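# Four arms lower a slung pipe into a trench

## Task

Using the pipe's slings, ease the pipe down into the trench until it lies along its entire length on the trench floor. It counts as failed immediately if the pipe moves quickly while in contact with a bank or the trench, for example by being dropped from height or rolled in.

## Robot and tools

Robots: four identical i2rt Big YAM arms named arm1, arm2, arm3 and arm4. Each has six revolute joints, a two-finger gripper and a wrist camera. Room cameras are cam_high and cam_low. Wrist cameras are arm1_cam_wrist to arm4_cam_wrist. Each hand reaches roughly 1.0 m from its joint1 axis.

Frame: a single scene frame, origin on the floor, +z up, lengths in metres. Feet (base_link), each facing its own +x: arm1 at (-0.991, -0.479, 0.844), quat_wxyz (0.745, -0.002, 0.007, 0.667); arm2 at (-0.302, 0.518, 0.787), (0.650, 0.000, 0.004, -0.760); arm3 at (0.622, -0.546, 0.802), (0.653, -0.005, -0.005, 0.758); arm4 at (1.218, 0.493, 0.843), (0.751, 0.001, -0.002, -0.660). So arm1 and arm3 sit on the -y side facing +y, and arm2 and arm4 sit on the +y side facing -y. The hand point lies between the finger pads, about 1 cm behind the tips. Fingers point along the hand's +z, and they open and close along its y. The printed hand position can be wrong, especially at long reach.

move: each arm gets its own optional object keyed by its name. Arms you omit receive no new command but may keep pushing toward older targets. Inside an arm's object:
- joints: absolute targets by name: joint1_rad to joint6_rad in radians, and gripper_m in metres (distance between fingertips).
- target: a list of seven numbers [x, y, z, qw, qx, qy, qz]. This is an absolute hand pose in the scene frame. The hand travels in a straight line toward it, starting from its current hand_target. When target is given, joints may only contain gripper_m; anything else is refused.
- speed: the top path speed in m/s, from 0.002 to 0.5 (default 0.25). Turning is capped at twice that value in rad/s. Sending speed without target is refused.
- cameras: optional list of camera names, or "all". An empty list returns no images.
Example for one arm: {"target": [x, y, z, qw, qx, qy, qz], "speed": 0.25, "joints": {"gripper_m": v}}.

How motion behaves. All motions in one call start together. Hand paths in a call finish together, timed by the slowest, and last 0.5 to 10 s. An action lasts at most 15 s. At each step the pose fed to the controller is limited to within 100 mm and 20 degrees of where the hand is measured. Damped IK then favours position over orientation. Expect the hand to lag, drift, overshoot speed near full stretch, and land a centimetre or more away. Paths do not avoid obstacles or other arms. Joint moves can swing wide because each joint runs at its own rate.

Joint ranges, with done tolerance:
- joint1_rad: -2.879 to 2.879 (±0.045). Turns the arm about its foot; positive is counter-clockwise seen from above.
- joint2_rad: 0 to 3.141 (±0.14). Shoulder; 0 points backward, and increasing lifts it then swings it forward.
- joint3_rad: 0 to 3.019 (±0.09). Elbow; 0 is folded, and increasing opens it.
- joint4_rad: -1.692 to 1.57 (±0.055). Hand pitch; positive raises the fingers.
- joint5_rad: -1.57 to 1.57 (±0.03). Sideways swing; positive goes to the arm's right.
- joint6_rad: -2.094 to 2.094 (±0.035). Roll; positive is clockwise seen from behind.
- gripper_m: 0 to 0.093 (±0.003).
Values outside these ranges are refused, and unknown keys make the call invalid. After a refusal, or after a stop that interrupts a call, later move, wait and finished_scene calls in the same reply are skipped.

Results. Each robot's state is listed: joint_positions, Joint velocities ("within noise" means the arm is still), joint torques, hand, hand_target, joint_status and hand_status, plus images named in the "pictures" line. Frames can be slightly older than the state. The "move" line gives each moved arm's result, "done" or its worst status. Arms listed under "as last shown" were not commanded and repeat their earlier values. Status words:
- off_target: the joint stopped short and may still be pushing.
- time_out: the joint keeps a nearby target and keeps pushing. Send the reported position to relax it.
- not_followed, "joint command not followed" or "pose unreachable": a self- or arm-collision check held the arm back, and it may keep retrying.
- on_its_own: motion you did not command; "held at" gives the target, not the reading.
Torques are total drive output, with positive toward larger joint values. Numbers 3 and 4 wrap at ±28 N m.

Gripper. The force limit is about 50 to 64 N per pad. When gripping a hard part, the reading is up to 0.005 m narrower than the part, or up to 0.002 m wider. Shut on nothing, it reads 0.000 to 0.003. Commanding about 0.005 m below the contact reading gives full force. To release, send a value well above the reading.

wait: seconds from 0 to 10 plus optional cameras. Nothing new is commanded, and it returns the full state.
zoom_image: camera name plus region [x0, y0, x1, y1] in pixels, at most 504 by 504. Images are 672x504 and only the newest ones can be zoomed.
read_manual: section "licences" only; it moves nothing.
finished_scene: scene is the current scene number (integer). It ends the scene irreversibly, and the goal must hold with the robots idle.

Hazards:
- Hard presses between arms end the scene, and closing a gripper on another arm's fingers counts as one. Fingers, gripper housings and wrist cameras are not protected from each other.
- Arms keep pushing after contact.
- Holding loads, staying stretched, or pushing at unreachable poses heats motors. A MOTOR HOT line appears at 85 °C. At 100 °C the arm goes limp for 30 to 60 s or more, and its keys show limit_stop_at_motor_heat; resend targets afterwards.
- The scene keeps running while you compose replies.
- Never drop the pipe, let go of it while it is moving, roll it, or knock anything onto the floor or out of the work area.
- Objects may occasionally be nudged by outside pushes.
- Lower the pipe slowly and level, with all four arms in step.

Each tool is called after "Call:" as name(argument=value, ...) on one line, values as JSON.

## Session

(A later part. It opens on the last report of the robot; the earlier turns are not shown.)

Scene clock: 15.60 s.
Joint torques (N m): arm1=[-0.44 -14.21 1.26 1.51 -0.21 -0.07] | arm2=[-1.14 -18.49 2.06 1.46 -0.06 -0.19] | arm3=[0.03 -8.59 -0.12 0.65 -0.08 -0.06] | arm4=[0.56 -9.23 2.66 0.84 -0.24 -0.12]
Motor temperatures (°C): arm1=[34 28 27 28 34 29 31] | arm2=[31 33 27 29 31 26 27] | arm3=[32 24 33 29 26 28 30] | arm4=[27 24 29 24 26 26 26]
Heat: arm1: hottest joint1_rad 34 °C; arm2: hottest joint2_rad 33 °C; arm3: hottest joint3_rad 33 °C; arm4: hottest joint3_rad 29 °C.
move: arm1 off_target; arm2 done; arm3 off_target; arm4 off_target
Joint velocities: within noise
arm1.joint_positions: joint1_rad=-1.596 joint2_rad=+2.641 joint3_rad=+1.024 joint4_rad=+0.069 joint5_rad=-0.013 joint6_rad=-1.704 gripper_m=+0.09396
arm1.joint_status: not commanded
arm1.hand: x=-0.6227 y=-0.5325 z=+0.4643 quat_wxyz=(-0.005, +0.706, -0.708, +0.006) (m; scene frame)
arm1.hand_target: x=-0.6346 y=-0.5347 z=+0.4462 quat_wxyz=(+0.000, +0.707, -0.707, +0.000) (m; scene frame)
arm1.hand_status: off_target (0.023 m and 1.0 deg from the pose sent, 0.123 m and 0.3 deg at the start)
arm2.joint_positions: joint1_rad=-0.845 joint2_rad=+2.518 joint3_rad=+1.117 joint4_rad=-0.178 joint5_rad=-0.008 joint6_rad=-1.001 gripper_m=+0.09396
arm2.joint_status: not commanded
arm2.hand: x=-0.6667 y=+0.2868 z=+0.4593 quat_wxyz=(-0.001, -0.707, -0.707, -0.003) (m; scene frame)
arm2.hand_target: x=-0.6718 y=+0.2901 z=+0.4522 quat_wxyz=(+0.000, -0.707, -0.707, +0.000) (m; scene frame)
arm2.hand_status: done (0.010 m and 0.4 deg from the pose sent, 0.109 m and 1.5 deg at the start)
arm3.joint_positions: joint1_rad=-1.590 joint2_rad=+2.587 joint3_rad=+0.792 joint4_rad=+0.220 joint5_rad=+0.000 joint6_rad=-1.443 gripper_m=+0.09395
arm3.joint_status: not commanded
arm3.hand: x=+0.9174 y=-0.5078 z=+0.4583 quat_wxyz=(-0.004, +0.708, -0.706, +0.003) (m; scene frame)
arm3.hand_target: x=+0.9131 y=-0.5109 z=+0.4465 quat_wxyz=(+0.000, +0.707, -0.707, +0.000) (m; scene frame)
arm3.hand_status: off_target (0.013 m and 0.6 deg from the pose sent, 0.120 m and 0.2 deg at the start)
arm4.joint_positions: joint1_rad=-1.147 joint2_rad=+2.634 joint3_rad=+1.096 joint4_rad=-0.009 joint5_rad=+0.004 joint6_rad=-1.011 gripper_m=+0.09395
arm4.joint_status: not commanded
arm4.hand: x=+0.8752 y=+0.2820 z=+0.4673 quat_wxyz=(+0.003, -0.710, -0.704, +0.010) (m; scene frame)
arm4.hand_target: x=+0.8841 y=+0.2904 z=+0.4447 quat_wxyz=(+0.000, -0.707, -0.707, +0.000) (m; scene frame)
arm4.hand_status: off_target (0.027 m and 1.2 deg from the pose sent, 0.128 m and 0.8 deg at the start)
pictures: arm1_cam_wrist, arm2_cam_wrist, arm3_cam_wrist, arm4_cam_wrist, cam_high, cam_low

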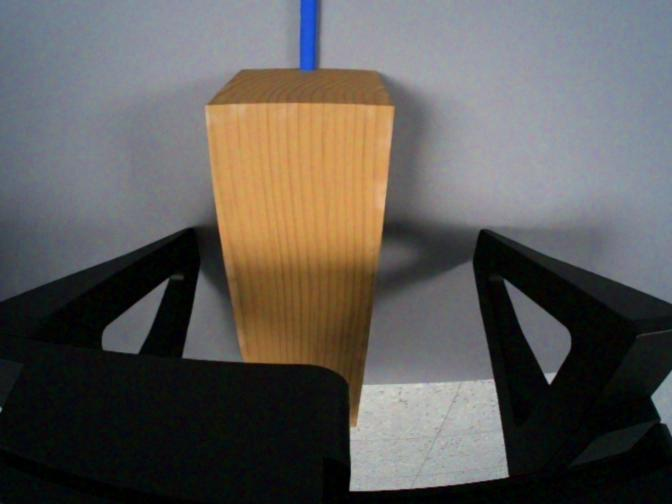

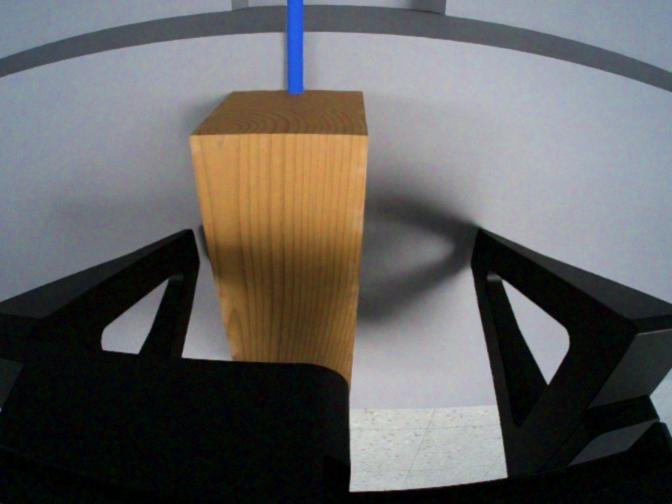

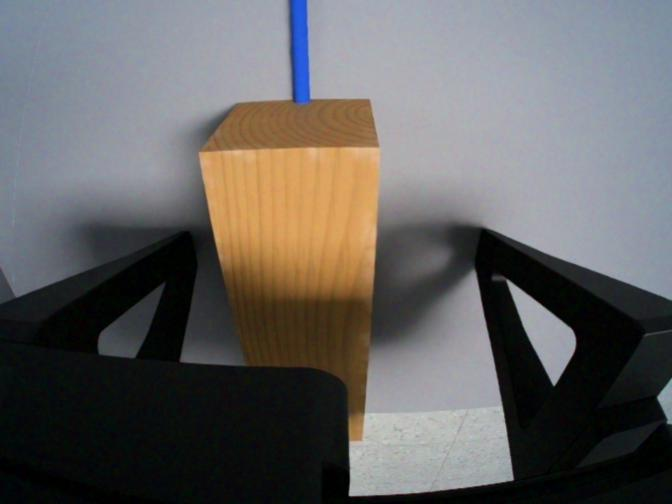

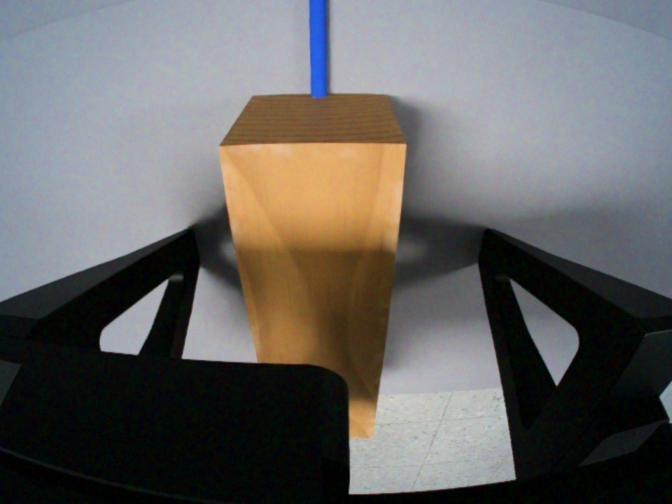

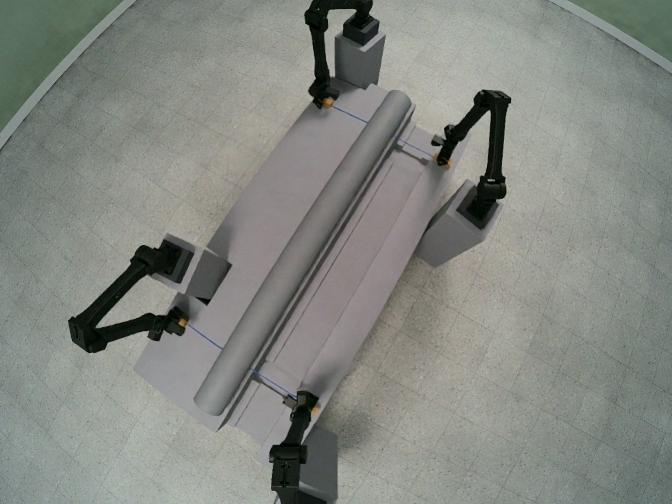

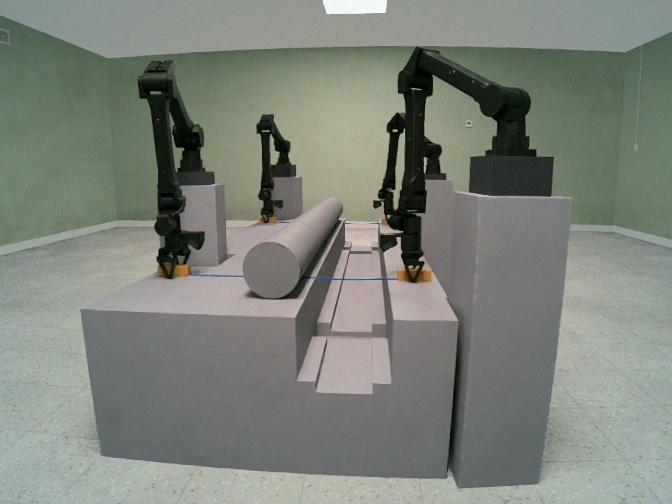

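Call:
move(arm1={"target":[-0.643,-0.537,0.457,0,0.7071,-0.7071,0],"speed":0.1}, arm2={"target":[-0.655,0.292,0.454,0,0.7071,0.7071,0],"speed":0.1}, arm3={"target":[0.903,-0.515,0.452,0,0.7071,-0.7071,0],"speed":0.1}, arm4={"target":[0.887,0.292,0.455,0,0.7071,0.7071,0],"speed":0.1}, cameras=["arm2_cam_wrist","arm4_cam_wrist"])

Call:
move(arm1={"joints":{"gripper_m":0.03}}, arm2={"joints":{"gripper_m":0.03}}, arm3={"joints":{"gripper_m":0.03}}, arm4={"joints":{"gripper_m":0.03}})

Scene clock: 16.97 s.
Joint torques (N m): arm1=[-0.62 -16.56 -1.26 1.35 -0.16 -0.09] | arm2=[-0.5 -18.78 0.38 0.94 -0.12 -0.05] | arm3=[0.09 -9.52 -2.51 0.66 -0.1 -0.06] | arm4=[0.73 -11.28 0.39 0.79 -0.22 -0.11]
Motor temperatures (°C): arm1=[34 28 27 28 34 29 31] | arm2=[31 33 27 29 31 26 27] | arm3=[32 24 33 29 26 28 30] | arm4=[27 24 29 24 26 26 26]
Heat: arm1: hottest joint1_rad 34 °C; arm2: hottest joint2_rad 33 °C; arm3: hottest joint3_rad 33 °C; arm4: hottest joint3_rad 29 °C.
move: arm1 off_target; arm2 done; arm3 off_target; arm4 off_target
Joint velocities: within noise
arm1.joint_positions: joint1_rad=-1.603 joint2_rad=+2.640 joint3_rad=+1.008 joint4_rad=+0.086 joint5_rad=-0.015 joint6_rad=-1.710 gripper_m=+0.09396
arm1.joint_status: not commanded
arm1.hand: x=-0.6281 y=-0.5340 z=+0.4651 quat_wxyz=(-0.007, +0.706, -0.708, +0.007) (m; scene frame)
arm1.hand_target: x=-0.6431 y=-0.5366 z=+0.4575 quat_wxyz=(+0.000, +0.707, -0.707, +0.000) (m; scene frame)
arm1.hand_status: off_target (0.017 m and 1.1 deg from the pose sent, 0.022 m and 1.0 deg at the start)
arm2.joint_positions: joint1_rad=-0.845 joint2_rad=+2.518 joint3_rad=+1.095 joint4_rad=-0.132 joint5_rad=-0.008 joint6_rad=-1.001 gripper_m=+0.09396
arm2.joint_status: not commanded
arm2.hand: x=-0.6641 y=+0.2884 z=+0.4578 quat_wxyz=(+0.001, -0.707, -0.707, +0.008) (m; scene frame)
arm2.hand_target: x=-0.6550 y=+0.2921 z=+0.4541 quat_wxyz=(+0.000, -0.707, -0.707, +0.000) (m; scene frame)
arm2.hand_status: done (0.010 m and 0.9 deg from the pose sent, 0.014 m and 0.4 deg at the start)
arm3.joint_positions: joint1_rad=-1.600 joint2_rad=+2.589 joint3_rad=+0.789 joint4_rad=+0.245 joint5_rad=+0.000 joint6_rad=-1.452 gripper_m=+0.09395
arm3.joint_status: not commanded
arm3.hand: x=+0.9213 y=-0.5102 z=+0.4580 quat_wxyz=(-0.012, +0.707, -0.707, +0.009) (m; scene frame)
arm3.hand_target: x=+0.9029 y=-0.5147 z=+0.4526 quat_wxyz=(+0.000, +0.707, -0.707, +0.000) (m; scene frame)
arm3.hand_status: off_target (0.020 m and 1.7 deg from the pose sent, 0.017 m and 0.6 deg at the start)
arm4.joint_positions: joint1_rad=-1.147 joint2_rad=+2.634 joint3_rad=+1.094 joint4_rad=-0.007 joint5_rad=+0.004 joint6_rad=-1.011 gripper_m=+0.09395
arm4.joint_status: not commanded
arm4.hand: x=+0.8757 y=+0.2822 z=+0.4672 quat_wxyz=(+0.003, -0.710, -0.705, +0.010) (m; scene frame)
arm4.hand_target: x=+0.8872 y=+0.2920 z=+0.4557 quat_wxyz=(+0.000, -0.707, -0.707, +0.000) (m; scene frame)
arm4.hand_status: off_target (0.019 m and 1.2 deg from the pose sent, 0.020 m and 1.3 deg at the start)
pictures: arm2_cam_wrist, arm4_cam_wrist

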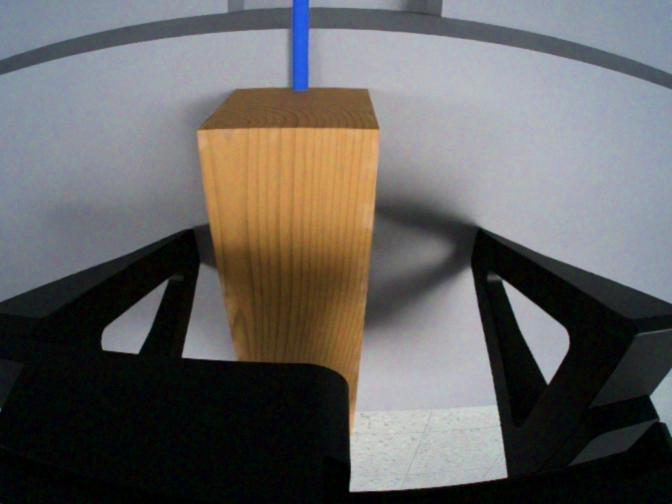

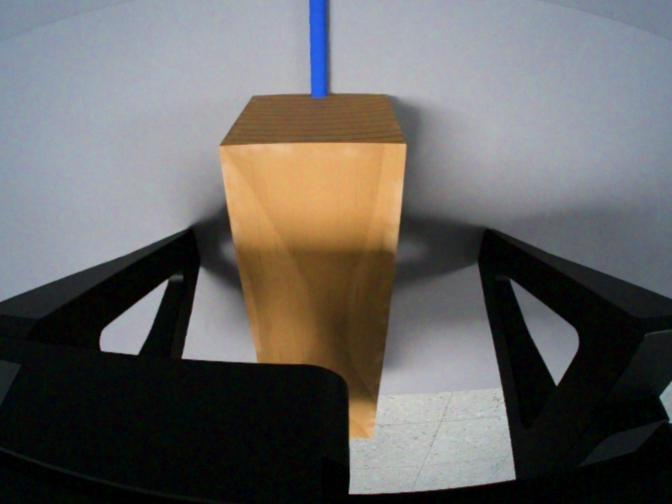

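Scene clock: 17.70 s.
Joint torques (N m): arm1=[-0.32 -16.5 -0.81 1.36 -0.16 -0.06] | arm2=[-0.09 -20.31 0.32 0.98 -0.12 -0.02] | arm3=[0.21 -9.52 -2.47 0.62 -0.09 -0.05] | arm4=[0.67 -11.34 0.42 0.72 -0.22 -0.11]
Motor temperatures (°C): arm1=[34 28 27 28 34 29 31] | arm2=[31 33 27 29 31 26 27] | arm3=[32 24 33 29 26 28 30] | arm4=[27 24 29 24 26 26 26]
Heat: arm1: hottest joint1_rad 34 °C; arm2: hottest joint2_rad 33 °C; arm3: hottest joint3_rad 33 °C; arm4: hottest joint3_rad 29 °C.
move: arm1 off_target; arm2 off_target; arm3 off_target; arm4 off_target
Joint velocities: within noise
arm1.joint_positions: joint1_rad=-1.607 joint2_rad=+2.641 joint3_rad=+1.003 joint4_rad=+0.086 joint5_rad=-0.015 joint6_rad=-1.715 gripper_m=+0.03540
arm1.joint_status: gripper_m off_target (ended at +0.03543, target +0.03000)
arm1.hand: x=-0.6323 y=-0.5350 z=+0.4650 quat_wxyz=(-0.005, +0.706, -0.708, +0.004) (m; scene frame)
arm1.hand_target: x=-0.6431 y=-0.5367 z=+0.4574 quat_wxyz=(+0.000, +0.707, -0.707, +0.000) (m; scene frame)
arm1.hand_status: not commanded
arm2.joint_positions: joint1_rad=-0.845 joint2_rad=+2.518 joint3_rad=+1.092 joint4_rad=-0.132 joint5_rad=-0.007 joint6_rad=-1.001 gripper_m=+0.03585
arm2.joint_status: gripper_m off_target (ended at +0.03587, target +0.03000)
arm2.hand: x=-0.6630 y=+0.2893 z=+0.4577 quat_wxyz=(+0.002, -0.707, -0.707, +0.007) (m; scene frame)
arm2.hand_target: x=-0.6550 y=+0.2921 z=+0.4541 quat_wxyz=(+0.000, -0.707, -0.707, +0.000) (m; scene frame)
arm2.hand_status: not commanded
arm3.joint_positions: joint1_rad=-1.600 joint2_rad=+2.589 joint3_rad=+0.789 joint4_rad=+0.246 joint5_rad=+0.000 joint6_rad=-1.453 gripper_m=+0.03493
arm3.joint_status: gripper_m off_target (ended at +0.03496, target +0.03000)
arm3.hand: x=+0.9213 y=-0.5104 z=+0.4580 quat_wxyz=(-0.012, +0.708, -0.706, +0.010) (m; scene frame)
arm3.hand_target: x=+0.9032 y=-0.5147 z=+0.4526 quat_wxyz=(+0.000, +0.707, -0.707, +0.000) (m; scene frame)
arm3.hand_status: not commanded
arm4.joint_positions: joint1_rad=-1.147 joint2_rad=+2.634 joint3_rad=+1.094 joint4_rad=-0.006 joint5_rad=+0.004 joint6_rad=-1.012 gripper_m=+0.03439
arm4.joint_status: gripper_m off_target (ended at +0.03441, target +0.03000)
arm4.hand: x=+0.8756 y=+0.2822 z=+0.4672 quat_wxyz=(+0.003, -0.709, -0.705, +0.010) (m; scene frame)
arm4.hand_target: x=+0.8873 y=+0.2920 z=+0.4557 quat_wxyz=(+0.000, -0.707, -0.707, +0.000) (m; scene frame)
arm4.hand_status: not commanded
pictures: arm1_cam_wrist, arm2_cam_wrist, arm3_cam_wrist, arm4_cam_wrist, cam_high, cam_low

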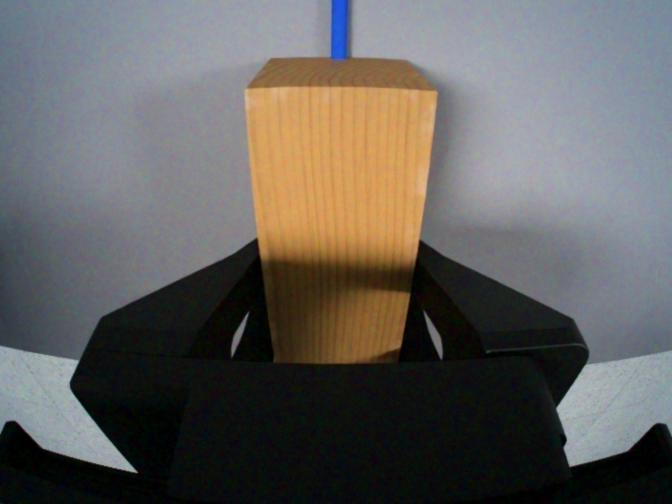

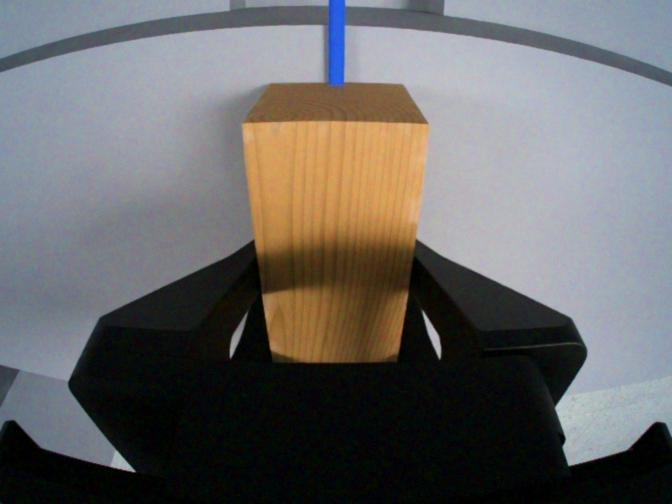

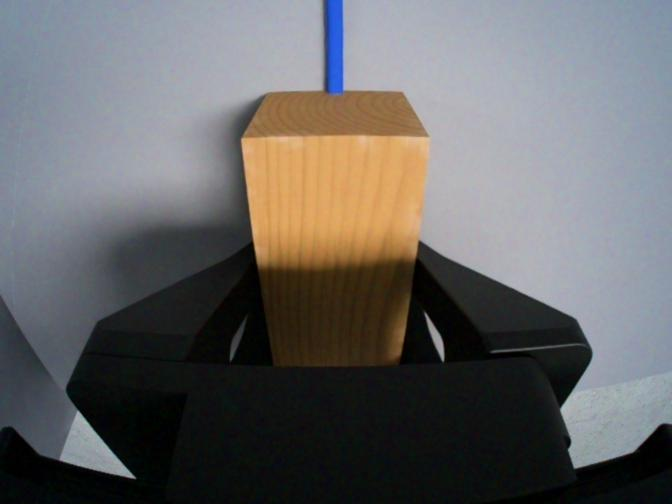

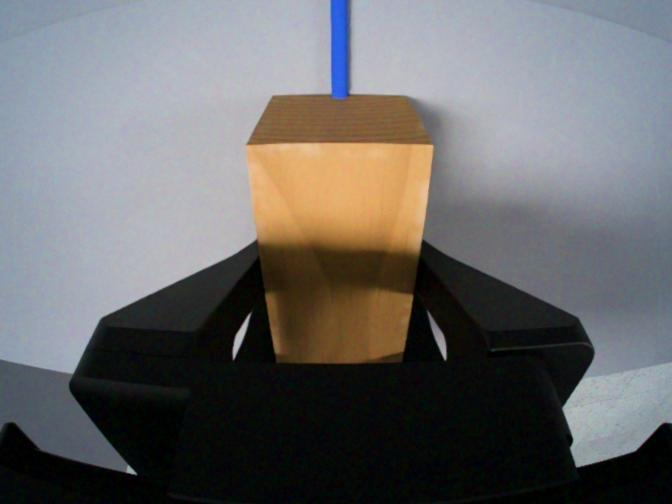

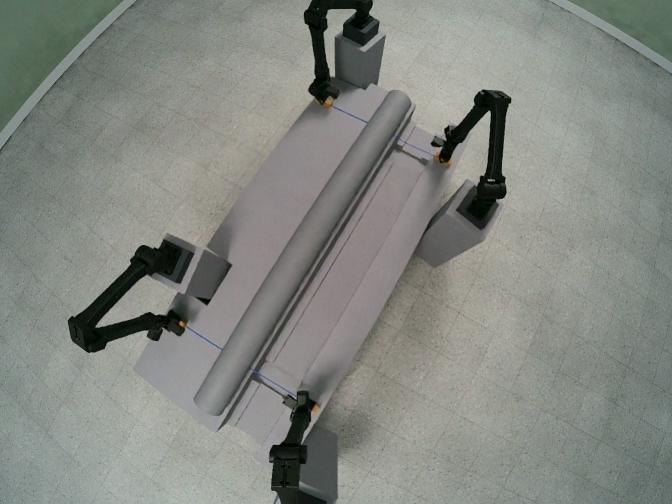

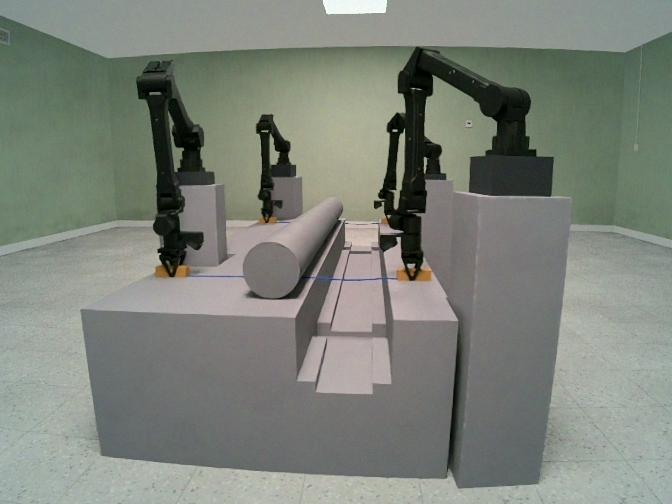

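Call:
move(arm1={"target":[-0.633,-0.43,0.68,0,0.7071,-0.7071,0],"speed":0.12}, arm2={"target":[-0.66,0.13,0.68,0,0.7071,0.7071,0],"speed":0.12}, arm3={"target":[0.917,-0.43,0.68,0,0.7071,-0.7071,0],"speed":0.12}, arm4={"target":[0.88,0.13,0.68,0,0.7071,0.7071,0],"speed":0.12})

Scene clock: 21.67 s.
Joint torques (N m): arm1=[0.85 -16.32 2.58 0.4 -0.1 0.13] | arm2=[0.44 -23.24 6.99 0.39 -0.17 0.02] | arm3=[0.62 -11.46 3.37 -0.28 0.22 0.07] | arm4=[1.9 -15.5 6.8 -0.42 -0.18 0.19]
Motor temperatures (°C): arm1=[34 28 27 28 34 29 31] | arm2=[31 33 27 29 31 26 27] | arm3=[32 24 33 29 26 28 31] | arm4=[27 24 29 24 26 26 26]
Heat: arm1: hottest joint1_rad 34 °C; arm2: hottest joint2_rad 33 °C; arm3: hottest joint3_rad 33 °C; arm4: hottest joint3_rad 29 °C.
move: arm1 done; arm2 off_target; arm3 off_target; arm4 off_target
Joint velocities: within noise
arm1.joint_positions: joint1_rad=-1.330 joint2_rad=+1.993 joint3_rad=+0.752 joint4_rad=-0.308 joint5_rad=-0.015 joint6_rad=-1.444 gripper_m=+0.03540
arm1.joint_status: not commanded
arm1.hand: x=-0.6276 y=-0.4312 z=+0.6789 quat_wxyz=(-0.006, +0.709, -0.706, +0.002) (m; scene frame)
arm1.hand_target: x=-0.6329 y=-0.4300 z=+0.6800 quat_wxyz=(+0.000, +0.707, -0.707, +0.000) (m; scene frame)
arm1.hand_status: done (0.006 m and 0.8 deg from the pose sent, 0.239 m and 0.7 deg at the start)
arm2.joint_positions: joint1_rad=-0.598 joint2_rad=+2.122 joint3_rad=+1.230 joint4_rad=-0.727 joint5_rad=-0.007 joint6_rad=-0.758 gripper_m=+0.03585
arm2.joint_status: not commanded
arm2.hand: x=-0.6485 y=+0.1497 z=+0.6590 quat_wxyz=(+0.001, -0.706, -0.708, -0.024) (m; scene frame)
arm2.hand_target: x=-0.6593 y=+0.1305 z=+0.6801 quat_wxyz=(+0.000, -0.707, -0.707, +0.000) (m; scene frame)
arm2.hand_status: off_target (0.031 m and 2.8 deg from the pose sent, 0.273 m and 0.8 deg at the start)
arm3.joint_positions: joint1_rad=-1.343 joint2_rad=+1.865 joint3_rad=+0.612 joint4_rad=-0.361 joint5_rad=-0.010 joint6_rad=-1.203 gripper_m=+0.03493
arm3.joint_status: not commanded
arm3.hand: x=+0.9067 y=-0.4322 z=+0.6690 quat_wxyz=(+0.012, +0.710, -0.704, -0.009) (m; scene frame)
arm3.hand_target: x=+0.9168 y=-0.4301 z=+0.6796 quat_wxyz=(+0.000, +0.707, -0.707, +0.000) (m; scene frame)
arm3.hand_status: off_target (0.015 m and 1.8 deg from the pose sent, 0.236 m and 1.7 deg at the start)
arm4.joint_positions: joint1_rad=-0.883 joint2_rad=+2.174 joint3_rad=+1.137 joint4_rad=-0.560 joint5_rad=+0.004 joint6_rad=-0.765 gripper_m=+0.03437
arm4.joint_status: not commanded
arm4.hand: x=+0.8894 y=+0.1437 z=+0.6688 quat_wxyz=(+0.001, -0.703, -0.711, -0.015) (m; scene frame)
arm4.hand_target: x=+0.8803 y=+0.1302 z=+0.6802 quat_wxyz=(+0.000, -0.707, -0.707, +0.000) (m; scene frame)
arm4.hand_status: off_target (0.020 m and 1.8 deg from the pose sent, 0.262 m and 1.3 deg at the start)
pictures: arm1_cam_wrist, arm2_cam_wrist, arm3_cam_wrist, arm4_cam_wrist, cam_high, cam_low

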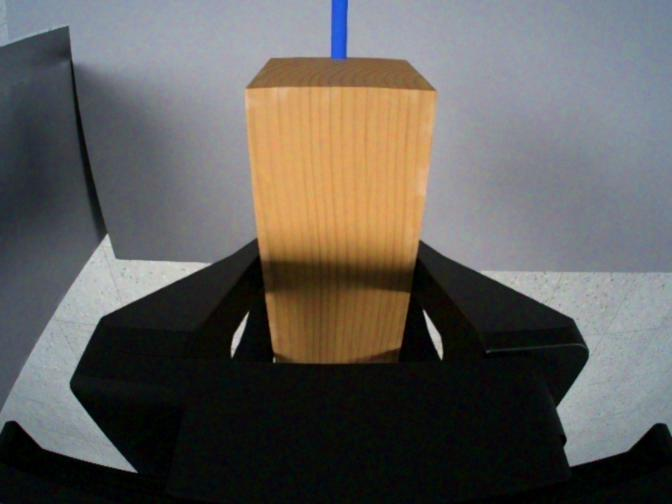

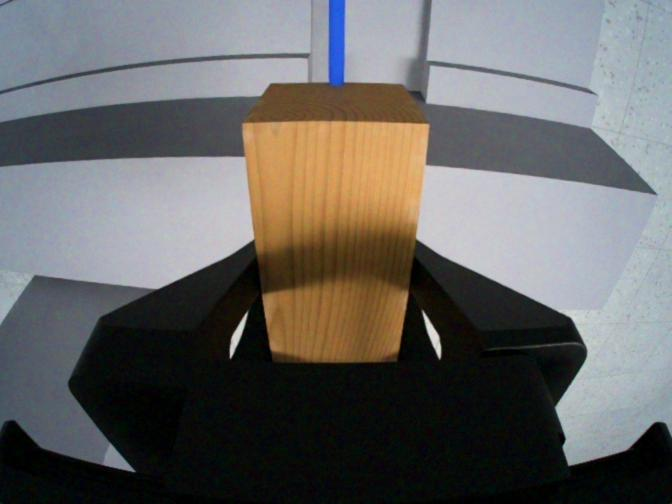

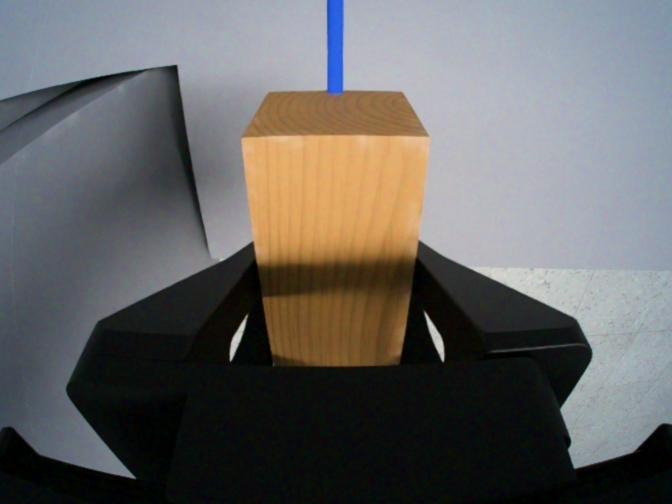

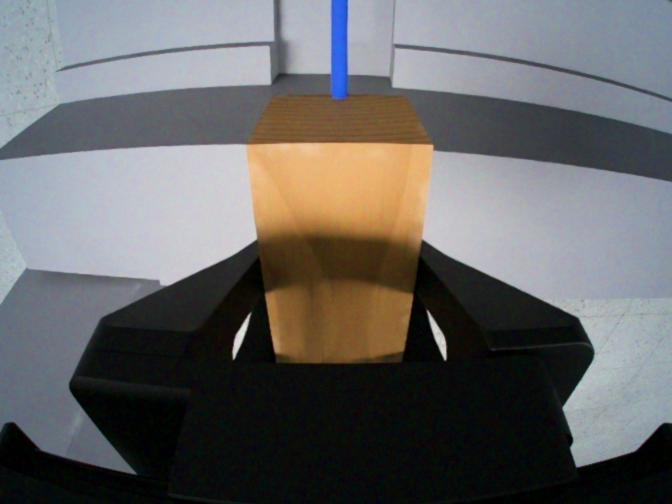

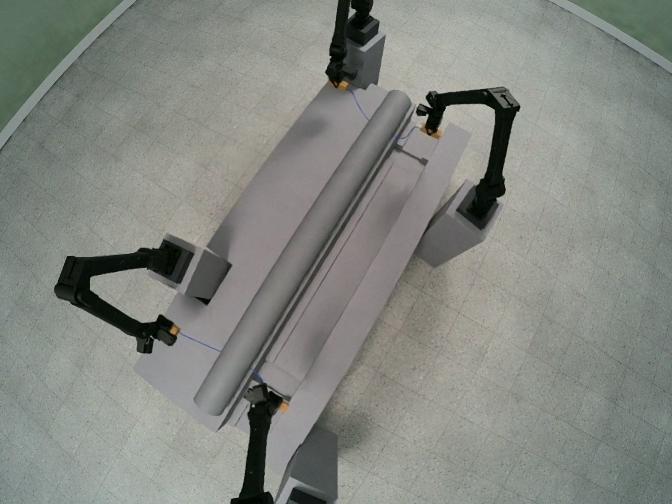

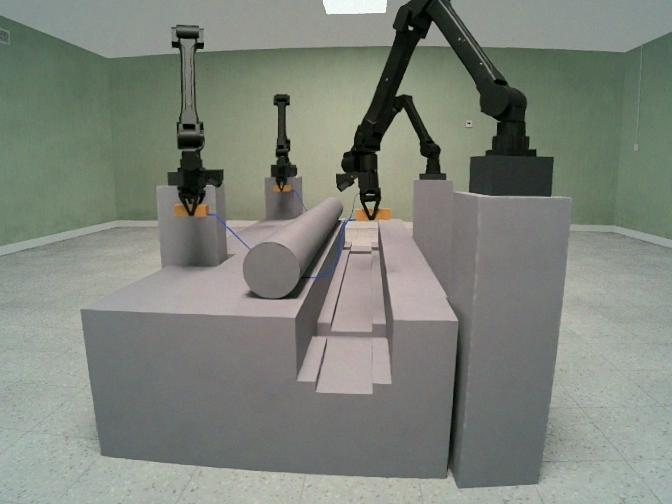

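Call:
move(arm2={"target":[-0.66,0.105,0.74,0,0.7071,0.7071,0],"speed":0.06}, arm4={"target":[0.88,0.105,0.74,0,0.7071,0.7071,0],"speed":0.06}, arm1={"target":[-0.633,-0.415,0.7,0,0.7071,-0.7071,0],"speed":0.06}, arm3={"target":[0.917,-0.415,0.71,0,0.7071,-0.7071,0],"speed":0.06}, cameras=["cam_low","cam_high"])

Call:
zoom_image(camera="cam_low", region=[140, 150, 460, 400])

Scene clock: 23.80 s.
Joint torques (N m): arm1=[0.85 -16.56 3.08 0.32 -0.1 0.18] | arm2=[0.62 -23.59 8.51 0.47 -0.1 -0.02] | arm3=[0.85 -11.28 5.35 -0.51 0.23 0.07] | arm4=[1.85 -16.09 8.4 -0.47 -0.17 0.17]
Motor temperatures (°C): arm1=[34 28 27 28 34 29 31] | arm2=[31 33 27 29 31 26 27] | arm3=[32 24 33 29 26 28 31] | arm4=[27 25 29 24 26 26 26]
Heat: arm1: hottest joint1_rad 34 °C; arm2: hottest joint2_rad 33 °C; arm3: hottest joint3_rad 33 °C; arm4: hottest joint3_rad 29 °C.
move: arm1 done; arm2 off_target; arm3 off_target; arm4 off_target
Joint velocities: within noise
arm1.joint_positions: joint1_rad=-1.290 joint2_rad=+1.939 joint3_rad=+0.752 joint4_rad=-0.367 joint5_rad=-0.014 joint6_rad=-1.404 gripper_m=+0.03540
arm1.joint_status: not commanded
arm1.hand: x=-0.6292 y=-0.4166 z=+0.6972 quat_wxyz=(-0.004, +0.708, -0.706, +0.000) (m; scene frame)
arm1.hand_target: x=-0.6329 y=-0.4150 z=+0.7000 quat_wxyz=(+0.000, +0.707, -0.707, +0.000) (m; scene frame)
arm1.hand_status: done (0.005 m and 0.5 deg from the pose sent, 0.027 m and 0.8 deg at the start)
arm2.joint_positions: joint1_rad=-0.570 joint2_rad=+2.053 joint3_rad=+1.305 joint4_rad=-0.881 joint5_rad=-0.007 joint6_rad=-0.727 gripper_m=+0.03585
arm2.joint_status: not commanded
arm2.hand: x=-0.6490 y=+0.1273 z=+0.7130 quat_wxyz=(+0.002, -0.707, -0.707, -0.030) (m; scene frame)
arm2.hand_target: x=-0.6592 y=+0.1058 z=+0.7402 quat_wxyz=(+0.000, -0.707, -0.707, +0.000) (m; scene frame)
arm2.hand_status: off_target (0.037 m and 3.5 deg from the pose sent, 0.093 m and 2.8 deg at the start)
arm3.joint_positions: joint1_rad=-1.302 joint2_rad=+1.780 joint3_rad=+0.612 joint4_rad=-0.464 joint5_rad=-0.011 joint6_rad=-1.158 gripper_m=+0.03493
arm3.joint_status: not commanded
arm3.hand: x=+0.8979 y=-0.4221 z=+0.6943 quat_wxyz=(+0.021, +0.708, -0.705, -0.012) (m; scene frame)
arm3.hand_target: x=+0.9165 y=-0.4151 z=+0.7096 quat_wxyz=(+0.000, +0.707, -0.707, +0.000) (m; scene frame)
arm3.hand_status: off_target (0.026 m and 2.8 deg from the pose sent, 0.046 m and 1.8 deg at the start)
arm4.joint_positions: joint1_rad=-0.850 joint2_rad=+2.083 joint3_rad=+1.185 joint4_rad=-0.712 joint5_rad=+0.004 joint6_rad=-0.731 gripper_m=+0.03437
arm4.joint_status: not commanded
arm4.hand: x=+0.8912 y=+0.1224 z=+0.7225 quat_wxyz=(+0.002, -0.703, -0.711, -0.021) (m; scene frame)
arm4.hand_target: x=+0.8804 y=+0.1054 z=+0.7403 quat_wxyz=(+0.000, -0.707, -0.707, +0.000) (m; scene frame)
arm4.hand_status: off_target (0.027 m and 2.5 deg from the pose sent, 0.082 m and 1.8 deg at the start)
pictures: cam_high, cam_low

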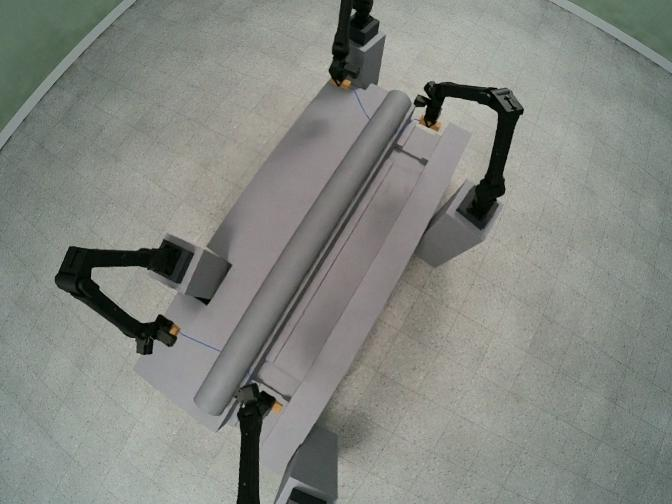

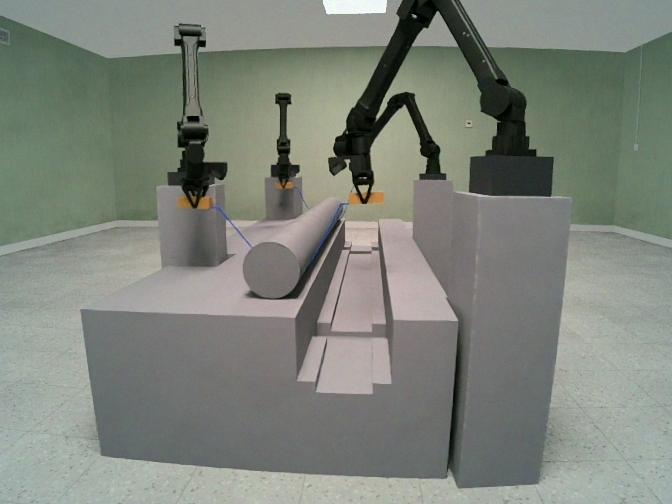

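Scaled by 1.575.

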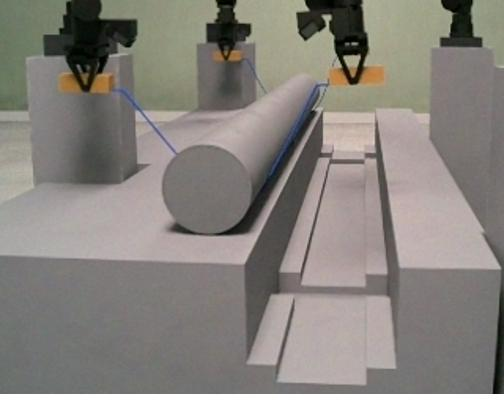

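Call:
move(arm1={"target":[-0.633,-0.41,0.76,0,0.7071,-0.7071,0],"speed":0.04}, arm2={"target":[-0.66,0.09,0.79,0,0.7071,0.7071,0],"speed":0.04}, arm3={"target":[0.92,-0.41,0.765,0,0.7071,-0.7071,0],"speed":0.04}, arm4={"target":[0.88,0.09,0.785,0,0.7071,0.7071,0],"speed":0.04}, cameras=["cam_low","cam_high"])

Call:
zoom_image(camera="cam_low", region=[140, 150, 460, 400])

Scene clock: 26.13 s.
Joint torques (N m): arm1=[-0.97 -19.78 4.88 -0.34 0.03 0.04] | arm2=[-0.56 -27.52 10.39 -0.38 -0.13 -0.11] | arm3=[-0.79 -13.1 7.04 -1.55 0.79 -0.08] | arm4=[0.38 -20.42 9.1 -1.83 -0.13 0.05]
Motor temperatures (°C): arm1=[34 29 27 28 34 29 31] | arm2=[31 34 28 29 31 26 28] | arm3=[32 24 33 29 26 28 31] | arm4=[27 25 29 24 26 26 27]
Heat: arm1: hottest joint1_rad 34 °C; arm2: hottest joint2_rad 34 °C; arm3: hottest joint3_rad 33 °C; arm4: hottest joint3_rad 29 °C.
move: arm1 off_target; arm2 off_target; arm3 off_target; arm4 off_target
Joint velocities: within noise
arm1.joint_positions: joint1_rad=-1.251 joint2_rad=+1.815 joint3_rad=+0.747 joint4_rad=-0.527 joint5_rad=-0.018 joint6_rad=-1.380 gripper_m=+0.03540
arm1.joint_status: not commanded
arm1.hand: x=-0.6428 y=-0.4038 z=+0.7389 quat_wxyz=(+0.012, +0.713, -0.701, -0.013) (m; scene frame)
arm1.hand_target: x=-0.6331 y=-0.4098 z=+0.7588 quat_wxyz=(+0.000, +0.707, -0.707, +0.000) (m; scene frame)
arm1.hand_status: off_target (0.024 m and 2.3 deg from the pose sent, 0.063 m and 0.5 deg at the start)
arm2.joint_positions: joint1_rad=-0.544 joint2_rad=+2.040 joint3_rad=+1.348 joint4_rad=-0.983 joint5_rad=-0.007 joint6_rad=-0.698 gripper_m=+0.03585
arm2.joint_status: not commanded
arm2.hand: x=-0.6381 y=+0.1189 z=+0.7333 quat_wxyz=(+0.005, -0.707, -0.705, -0.052) (m; scene frame)
arm2.hand_target: x=-0.6578 y=+0.0925 z=+0.7895 quat_wxyz=(+0.000, -0.707, -0.707, +0.000) (m; scene frame)
arm2.hand_status: off_target (0.067 m and 6.0 deg from the pose sent, 0.086 m and 3.5 deg at the start)
arm3.joint_positions: joint1_rad=-1.273 joint2_rad=+1.660 joint3_rad=+0.640 joint4_rad=-0.628 joint5_rad=-0.023 joint6_rad=-1.136 gripper_m=+0.03492
arm3.joint_status: not commanded
arm3.hand: x=+0.8954 y=-0.4112 z=+0.7354 quat_wxyz=(+0.027, +0.710, -0.703, -0.019) (m; scene frame)
arm3.hand_target: x=+0.9191 y=-0.4101 z=+0.7631 quat_wxyz=(+0.000, +0.707, -0.707, +0.000) (m; scene frame)
arm3.hand_status: off_target (0.039 m and 3.8 deg from the pose sent, 0.075 m and 2.8 deg at the start)
arm4.joint_positions: joint1_rad=-0.815 joint2_rad=+2.078 joint3_rad=+1.224 joint4_rad=-0.792 joint5_rad=+0.004 joint6_rad=-0.700 gripper_m=+0.03435
arm4.joint_status: not commanded
arm4.hand: x=+0.9027 y=+0.1092 z=+0.7352 quat_wxyz=(+0.004, -0.702, -0.711, -0.039) (m; scene frame)
arm4.hand_target: x=+0.8812 y=+0.0914 z=+0.7836 quat_wxyz=(+0.000, -0.707, -0.707, +0.000) (m; scene frame)
arm4.hand_status: off_target (0.058 m and 4.5 deg from the pose sent, 0.071 m and 2.5 deg at the start)
pictures: cam_high, cam_low

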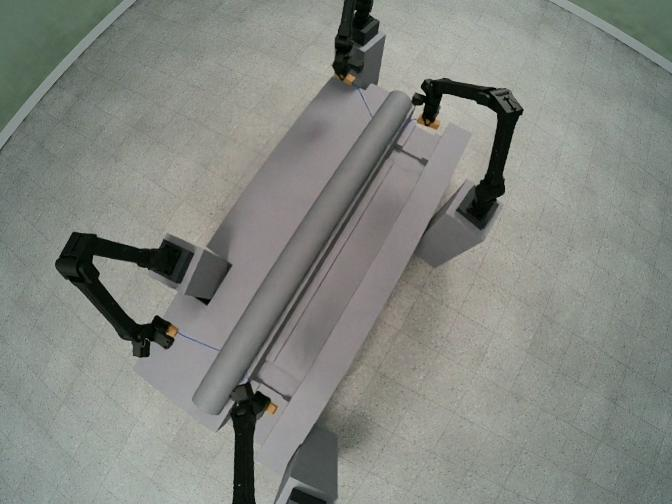

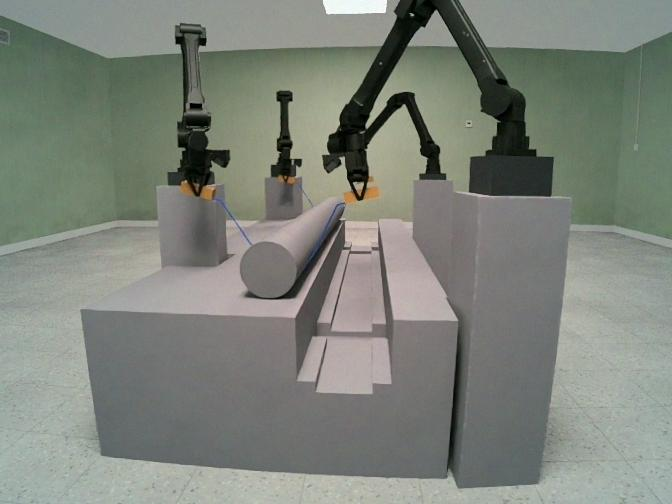

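Scaled by 1.575.

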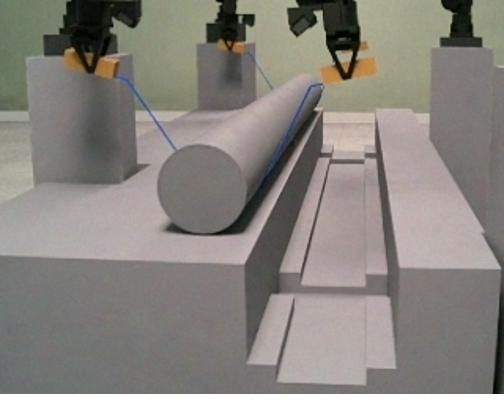

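Call:
move(arm1={"target":[-0.633,-0.42,0.83,0,0.7071,-0.7071,0],"speed":0.04}, arm2={"target":[-0.67,0.065,0.86,0,0.7071,0.7071,0],"speed":0.04}, arm3={"target":[0.93,-0.42,0.84,0,0.7071,-0.7071,0],"speed":0.04}, arm4={"target":[0.87,0.065,0.855,0,0.7071,0.7071,0],"speed":0.04}, cameras=["cam_low","cam_high"])

Call:
zoom_image(camera="cam_low", region=[140, 150, 460, 400])

Scene clock: 29.10 s.
Joint torques (N m): arm1=[-2.32 -19.84 9.01 -1.05 0.38 -0.21] | arm2=[-1.61 -31.03 11.71 -1.66 0.04 -0.15] | arm3=[-2.08 -13.51 10.55 -2.13 0.87 -0.21] | arm4=[-0.97 -23.41 10.17 -2.99 0.2 -0.01]
Motor temperatures (°C): arm1=[34 29 27 28 34 29 31] | arm2=[31 35 28 29 31 26 28] | arm3=[32 25 34 29 26 28 31] | arm4=[27 26 29 24 26 26 27]
Heat: arm1: hottest joint1_rad 34 °C; arm2: hottest joint2_rad 35 °C; arm3: hottest joint3_rad 34 °C; arm4: hottest joint3_rad 29 °C.
move: arm1 off_target; arm2 off_target; arm3 off_target; arm4 off_target
Joint velocities: within noise
arm1.joint_positions: joint1_rad=-1.260 joint2_rad=+1.652 joint3_rad=+0.747 joint4_rad=-0.724 joint5_rad=-0.025 joint6_rad=-1.380 gripper_m=+0.03540
arm1.joint_status: not commanded
arm1.hand: x=-0.6572 y=-0.4081 z=+0.7945 quat_wxyz=(+0.024, +0.710, -0.704, -0.025) (m; scene frame)
arm1.hand_target: x=-0.6341 y=-0.4197 z=+0.8277 quat_wxyz=(+0.001, +0.707, -0.707, +0.001) (m; scene frame)
arm1.hand_status: off_target (0.045 m and 4.0 deg from the pose sent, 0.093 m and 2.3 deg at the start)
arm2.joint_positions: joint1_rad=-0.515 joint2_rad=+2.040 joint3_rad=+1.502 joint4_rad=-1.130 joint5_rad=-0.008 joint6_rad=-0.678 gripper_m=+0.03585
arm2.joint_status: not commanded
arm2.hand: x=-0.6477 y=+0.0813 z=+0.7806 quat_wxyz=(+0.005, -0.704, -0.708, -0.050) (m; scene frame)
arm2.hand_target: x=-0.6672 y=+0.0681 z=+0.8571 quat_wxyz=(+0.000, -0.707, -0.707, +0.001) (m; scene frame)
arm2.hand_status: off_target (0.084 m and 5.7 deg from the pose sent, 0.141 m and 6.0 deg at the start)
arm3.joint_positions: joint1_rad=-1.296 joint2_rad=+1.513 joint3_rad=+0.690 joint4_rad=-0.863 joint5_rad=-0.021 joint6_rad=-1.153 gripper_m=+0.03491
arm3.joint_status: not commanded
arm3.hand: x=+0.8930 y=-0.4199 z=+0.7925 quat_wxyz=(+0.045, +0.708, -0.705, -0.026) (m; scene frame)
arm3.hand_target: x=+0.9276 y=-0.4202 z=+0.8367 quat_wxyz=(+0.000, +0.707, -0.708, +0.002) (m; scene frame)
arm3.hand_status: off_target (0.060 m and 5.9 deg from the pose sent, 0.111 m and 3.8 deg at the start)
arm4.joint_positions: joint1_rad=-0.784 joint2_rad=+2.055 joint3_rad=+1.352 joint4_rad=-0.948 joint5_rad=-0.003 joint6_rad=-0.678 gripper_m=+0.03434
arm4.joint_status: not commanded
arm4.hand: x=+0.8959 y=+0.0732 z=+0.7816 quat_wxyz=(+0.002, -0.699, -0.714, -0.042) (m; scene frame)
arm4.hand_target: x=+0.8719 y=+0.0667 z=+0.8507 quat_wxyz=(+0.000, -0.707, -0.707, +0.000) (m; scene frame)
arm4.hand_status: off_target (0.078 m and 4.9 deg from the pose sent, 0.132 m and 4.5 deg at the start)
pictures: cam_high, cam_low

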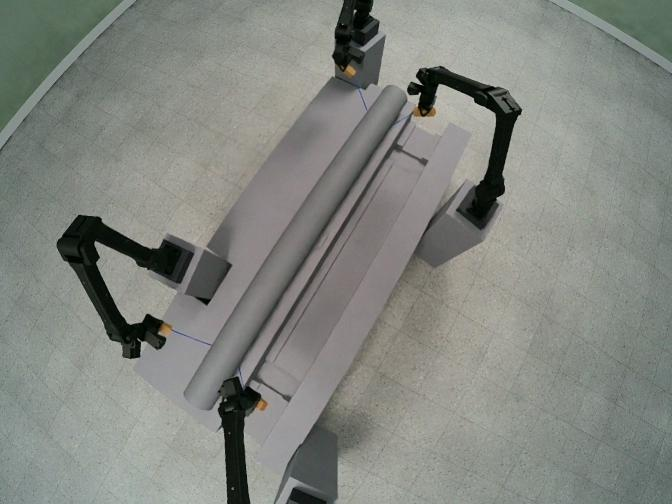

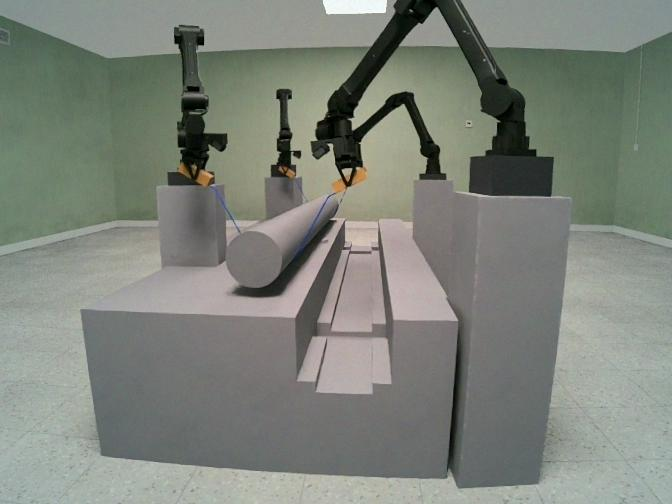

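Scaled by 1.575.

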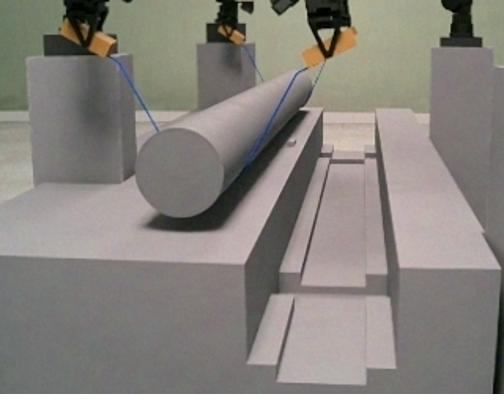

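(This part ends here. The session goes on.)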